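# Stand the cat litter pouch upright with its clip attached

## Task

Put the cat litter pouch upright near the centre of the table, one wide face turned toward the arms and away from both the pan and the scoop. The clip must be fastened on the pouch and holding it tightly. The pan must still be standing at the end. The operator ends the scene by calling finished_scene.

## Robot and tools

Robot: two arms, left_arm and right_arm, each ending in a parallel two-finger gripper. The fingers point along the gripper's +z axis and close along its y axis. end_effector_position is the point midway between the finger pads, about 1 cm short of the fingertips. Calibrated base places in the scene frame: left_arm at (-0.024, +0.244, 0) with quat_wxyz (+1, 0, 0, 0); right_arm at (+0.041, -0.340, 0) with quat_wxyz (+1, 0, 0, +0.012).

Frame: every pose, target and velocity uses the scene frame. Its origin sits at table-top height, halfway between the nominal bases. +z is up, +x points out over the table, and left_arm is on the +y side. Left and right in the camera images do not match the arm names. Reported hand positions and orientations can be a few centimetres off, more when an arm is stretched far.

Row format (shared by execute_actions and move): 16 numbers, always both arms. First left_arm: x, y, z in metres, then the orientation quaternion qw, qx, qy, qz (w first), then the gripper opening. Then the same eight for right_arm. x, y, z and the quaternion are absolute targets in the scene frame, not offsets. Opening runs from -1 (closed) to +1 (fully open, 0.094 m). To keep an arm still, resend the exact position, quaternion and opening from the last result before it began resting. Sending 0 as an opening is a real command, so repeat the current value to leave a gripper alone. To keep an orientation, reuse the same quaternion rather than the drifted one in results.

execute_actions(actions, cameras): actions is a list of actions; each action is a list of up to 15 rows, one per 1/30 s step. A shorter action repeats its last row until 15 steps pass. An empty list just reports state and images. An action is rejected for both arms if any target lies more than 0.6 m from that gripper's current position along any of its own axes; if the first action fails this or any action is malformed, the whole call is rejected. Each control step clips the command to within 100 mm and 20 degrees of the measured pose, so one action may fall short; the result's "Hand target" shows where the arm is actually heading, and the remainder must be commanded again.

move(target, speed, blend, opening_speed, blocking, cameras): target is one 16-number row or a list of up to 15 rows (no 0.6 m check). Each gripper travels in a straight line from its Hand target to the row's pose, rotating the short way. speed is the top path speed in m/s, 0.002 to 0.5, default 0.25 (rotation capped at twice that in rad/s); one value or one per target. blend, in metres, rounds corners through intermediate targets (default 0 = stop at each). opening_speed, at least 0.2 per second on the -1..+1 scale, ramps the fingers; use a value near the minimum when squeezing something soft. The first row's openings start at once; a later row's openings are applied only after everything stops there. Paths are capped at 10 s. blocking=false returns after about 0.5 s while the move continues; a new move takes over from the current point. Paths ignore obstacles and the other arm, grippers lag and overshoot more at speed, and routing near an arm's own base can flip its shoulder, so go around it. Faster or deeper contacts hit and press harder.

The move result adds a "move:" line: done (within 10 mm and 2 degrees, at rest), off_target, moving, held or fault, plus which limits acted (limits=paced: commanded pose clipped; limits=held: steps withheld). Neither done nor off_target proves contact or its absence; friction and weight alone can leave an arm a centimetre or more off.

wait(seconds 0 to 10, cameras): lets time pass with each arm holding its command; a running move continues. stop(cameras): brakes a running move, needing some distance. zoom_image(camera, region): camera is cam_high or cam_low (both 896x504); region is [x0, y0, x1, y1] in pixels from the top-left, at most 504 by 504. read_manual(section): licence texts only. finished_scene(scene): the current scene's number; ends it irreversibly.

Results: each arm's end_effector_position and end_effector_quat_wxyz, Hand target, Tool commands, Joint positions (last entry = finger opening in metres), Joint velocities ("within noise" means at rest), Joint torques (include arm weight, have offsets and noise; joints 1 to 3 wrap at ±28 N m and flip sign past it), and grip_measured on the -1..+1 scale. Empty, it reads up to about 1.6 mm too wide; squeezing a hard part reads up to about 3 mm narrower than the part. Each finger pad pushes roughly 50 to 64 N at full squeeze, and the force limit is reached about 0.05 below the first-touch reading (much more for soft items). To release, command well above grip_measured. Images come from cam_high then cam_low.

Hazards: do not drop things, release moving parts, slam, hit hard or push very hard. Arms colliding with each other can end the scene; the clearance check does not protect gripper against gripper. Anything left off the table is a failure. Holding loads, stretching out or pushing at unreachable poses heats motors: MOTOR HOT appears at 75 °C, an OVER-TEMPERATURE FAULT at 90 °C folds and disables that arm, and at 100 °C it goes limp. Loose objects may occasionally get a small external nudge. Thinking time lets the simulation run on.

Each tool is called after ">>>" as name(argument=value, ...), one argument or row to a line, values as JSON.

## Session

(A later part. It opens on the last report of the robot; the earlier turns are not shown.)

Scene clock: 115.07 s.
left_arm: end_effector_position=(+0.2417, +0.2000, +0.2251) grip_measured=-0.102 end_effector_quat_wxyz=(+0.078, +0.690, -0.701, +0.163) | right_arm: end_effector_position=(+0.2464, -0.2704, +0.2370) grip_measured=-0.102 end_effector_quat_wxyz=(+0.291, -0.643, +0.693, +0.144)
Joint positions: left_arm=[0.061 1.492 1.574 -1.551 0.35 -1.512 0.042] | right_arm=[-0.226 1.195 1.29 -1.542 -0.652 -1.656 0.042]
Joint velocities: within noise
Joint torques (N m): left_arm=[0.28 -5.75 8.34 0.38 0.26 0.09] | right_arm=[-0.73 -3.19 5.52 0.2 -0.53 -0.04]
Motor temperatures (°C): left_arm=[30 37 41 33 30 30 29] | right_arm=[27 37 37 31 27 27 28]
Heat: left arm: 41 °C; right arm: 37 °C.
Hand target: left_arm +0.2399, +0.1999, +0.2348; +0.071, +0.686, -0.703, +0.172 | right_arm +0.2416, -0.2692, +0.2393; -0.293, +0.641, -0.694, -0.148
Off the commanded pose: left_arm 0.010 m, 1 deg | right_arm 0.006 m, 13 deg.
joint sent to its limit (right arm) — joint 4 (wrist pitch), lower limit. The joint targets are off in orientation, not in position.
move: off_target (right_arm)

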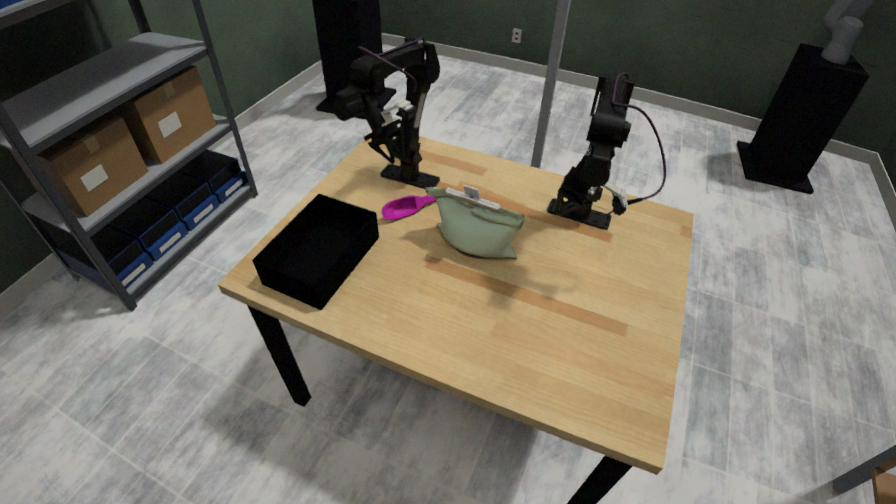

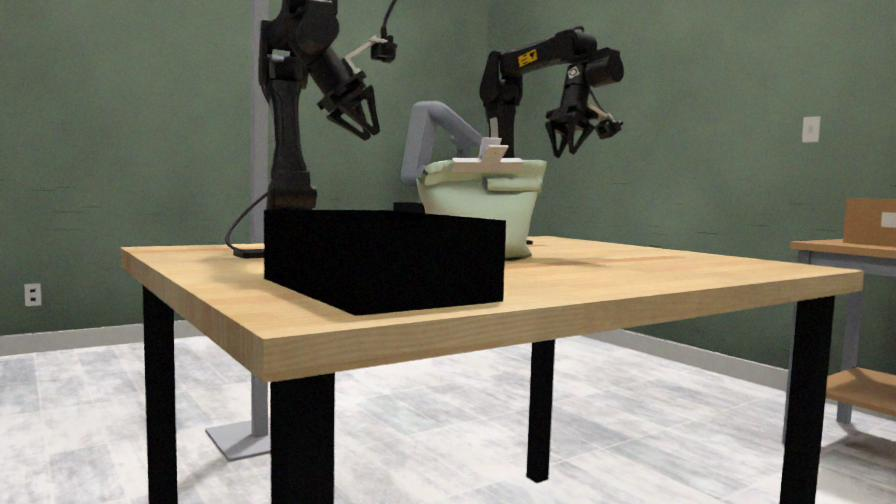

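>>> wait(
  seconds=2,
)

Scene clock: 117.27 s.
left_arm: end_effector_position=(+0.2415, +0.1999, +0.2251) grip_measured=-0.102 end_effector_quat_wxyz=(+0.078, +0.690, -0.701, +0.163) | right_arm: end_effector_position=(+0.2464, -0.2704, +0.2369) grip_measured=-0.102 end_effector_quat_wxyz=(+0.291, -0.643, +0.693, +0.144)
Joint positions: left_arm=[0.061 1.492 1.574 -1.551 0.351 -1.511 0.042] | right_arm=[-0.226 1.195 1.29 -1.542 -0.652 -1.656 0.042]
Joint velocities: within noise
Joint torques (N m): left_arm=[0.32 -5.6 8.35 0.44 0.24 0.09] | right_arm=[-0.66 -3.26 5.5 0.17 -0.53 -0.1]
Motor temperatures (°C): left_arm=[30 37 41 32 30 30 29] | right_arm=[27 37 37 31 27 27 28]
Heat: left arm: 41 °C; right arm: 37 °C.
Hand target: left_arm +0.2400, +0.1999, +0.2348; +0.071, +0.686, -0.703, +0.172 | right_arm +0.2416, -0.2692, +0.2393; -0.293, +0.641, -0.693, -0.148
Tool commands: left_gripper/opening=-0.1 right_gripper/opening=-0.1
Off the commanded pose: left_arm 0.010 m, 1 deg | right_arm 0.006 m, 13 deg.
wait: 2.00 s; at rest from the start

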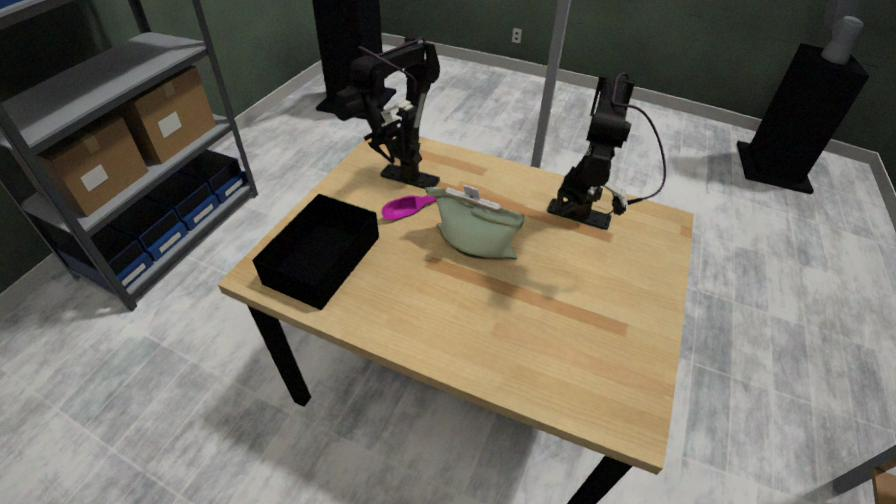

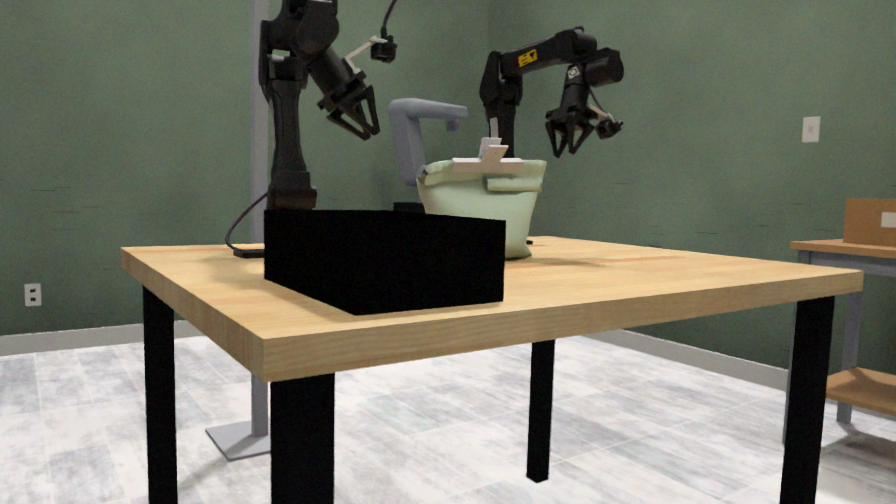

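>>> finished_scene(
  scene=1,
)

The scene is finished: the task was done.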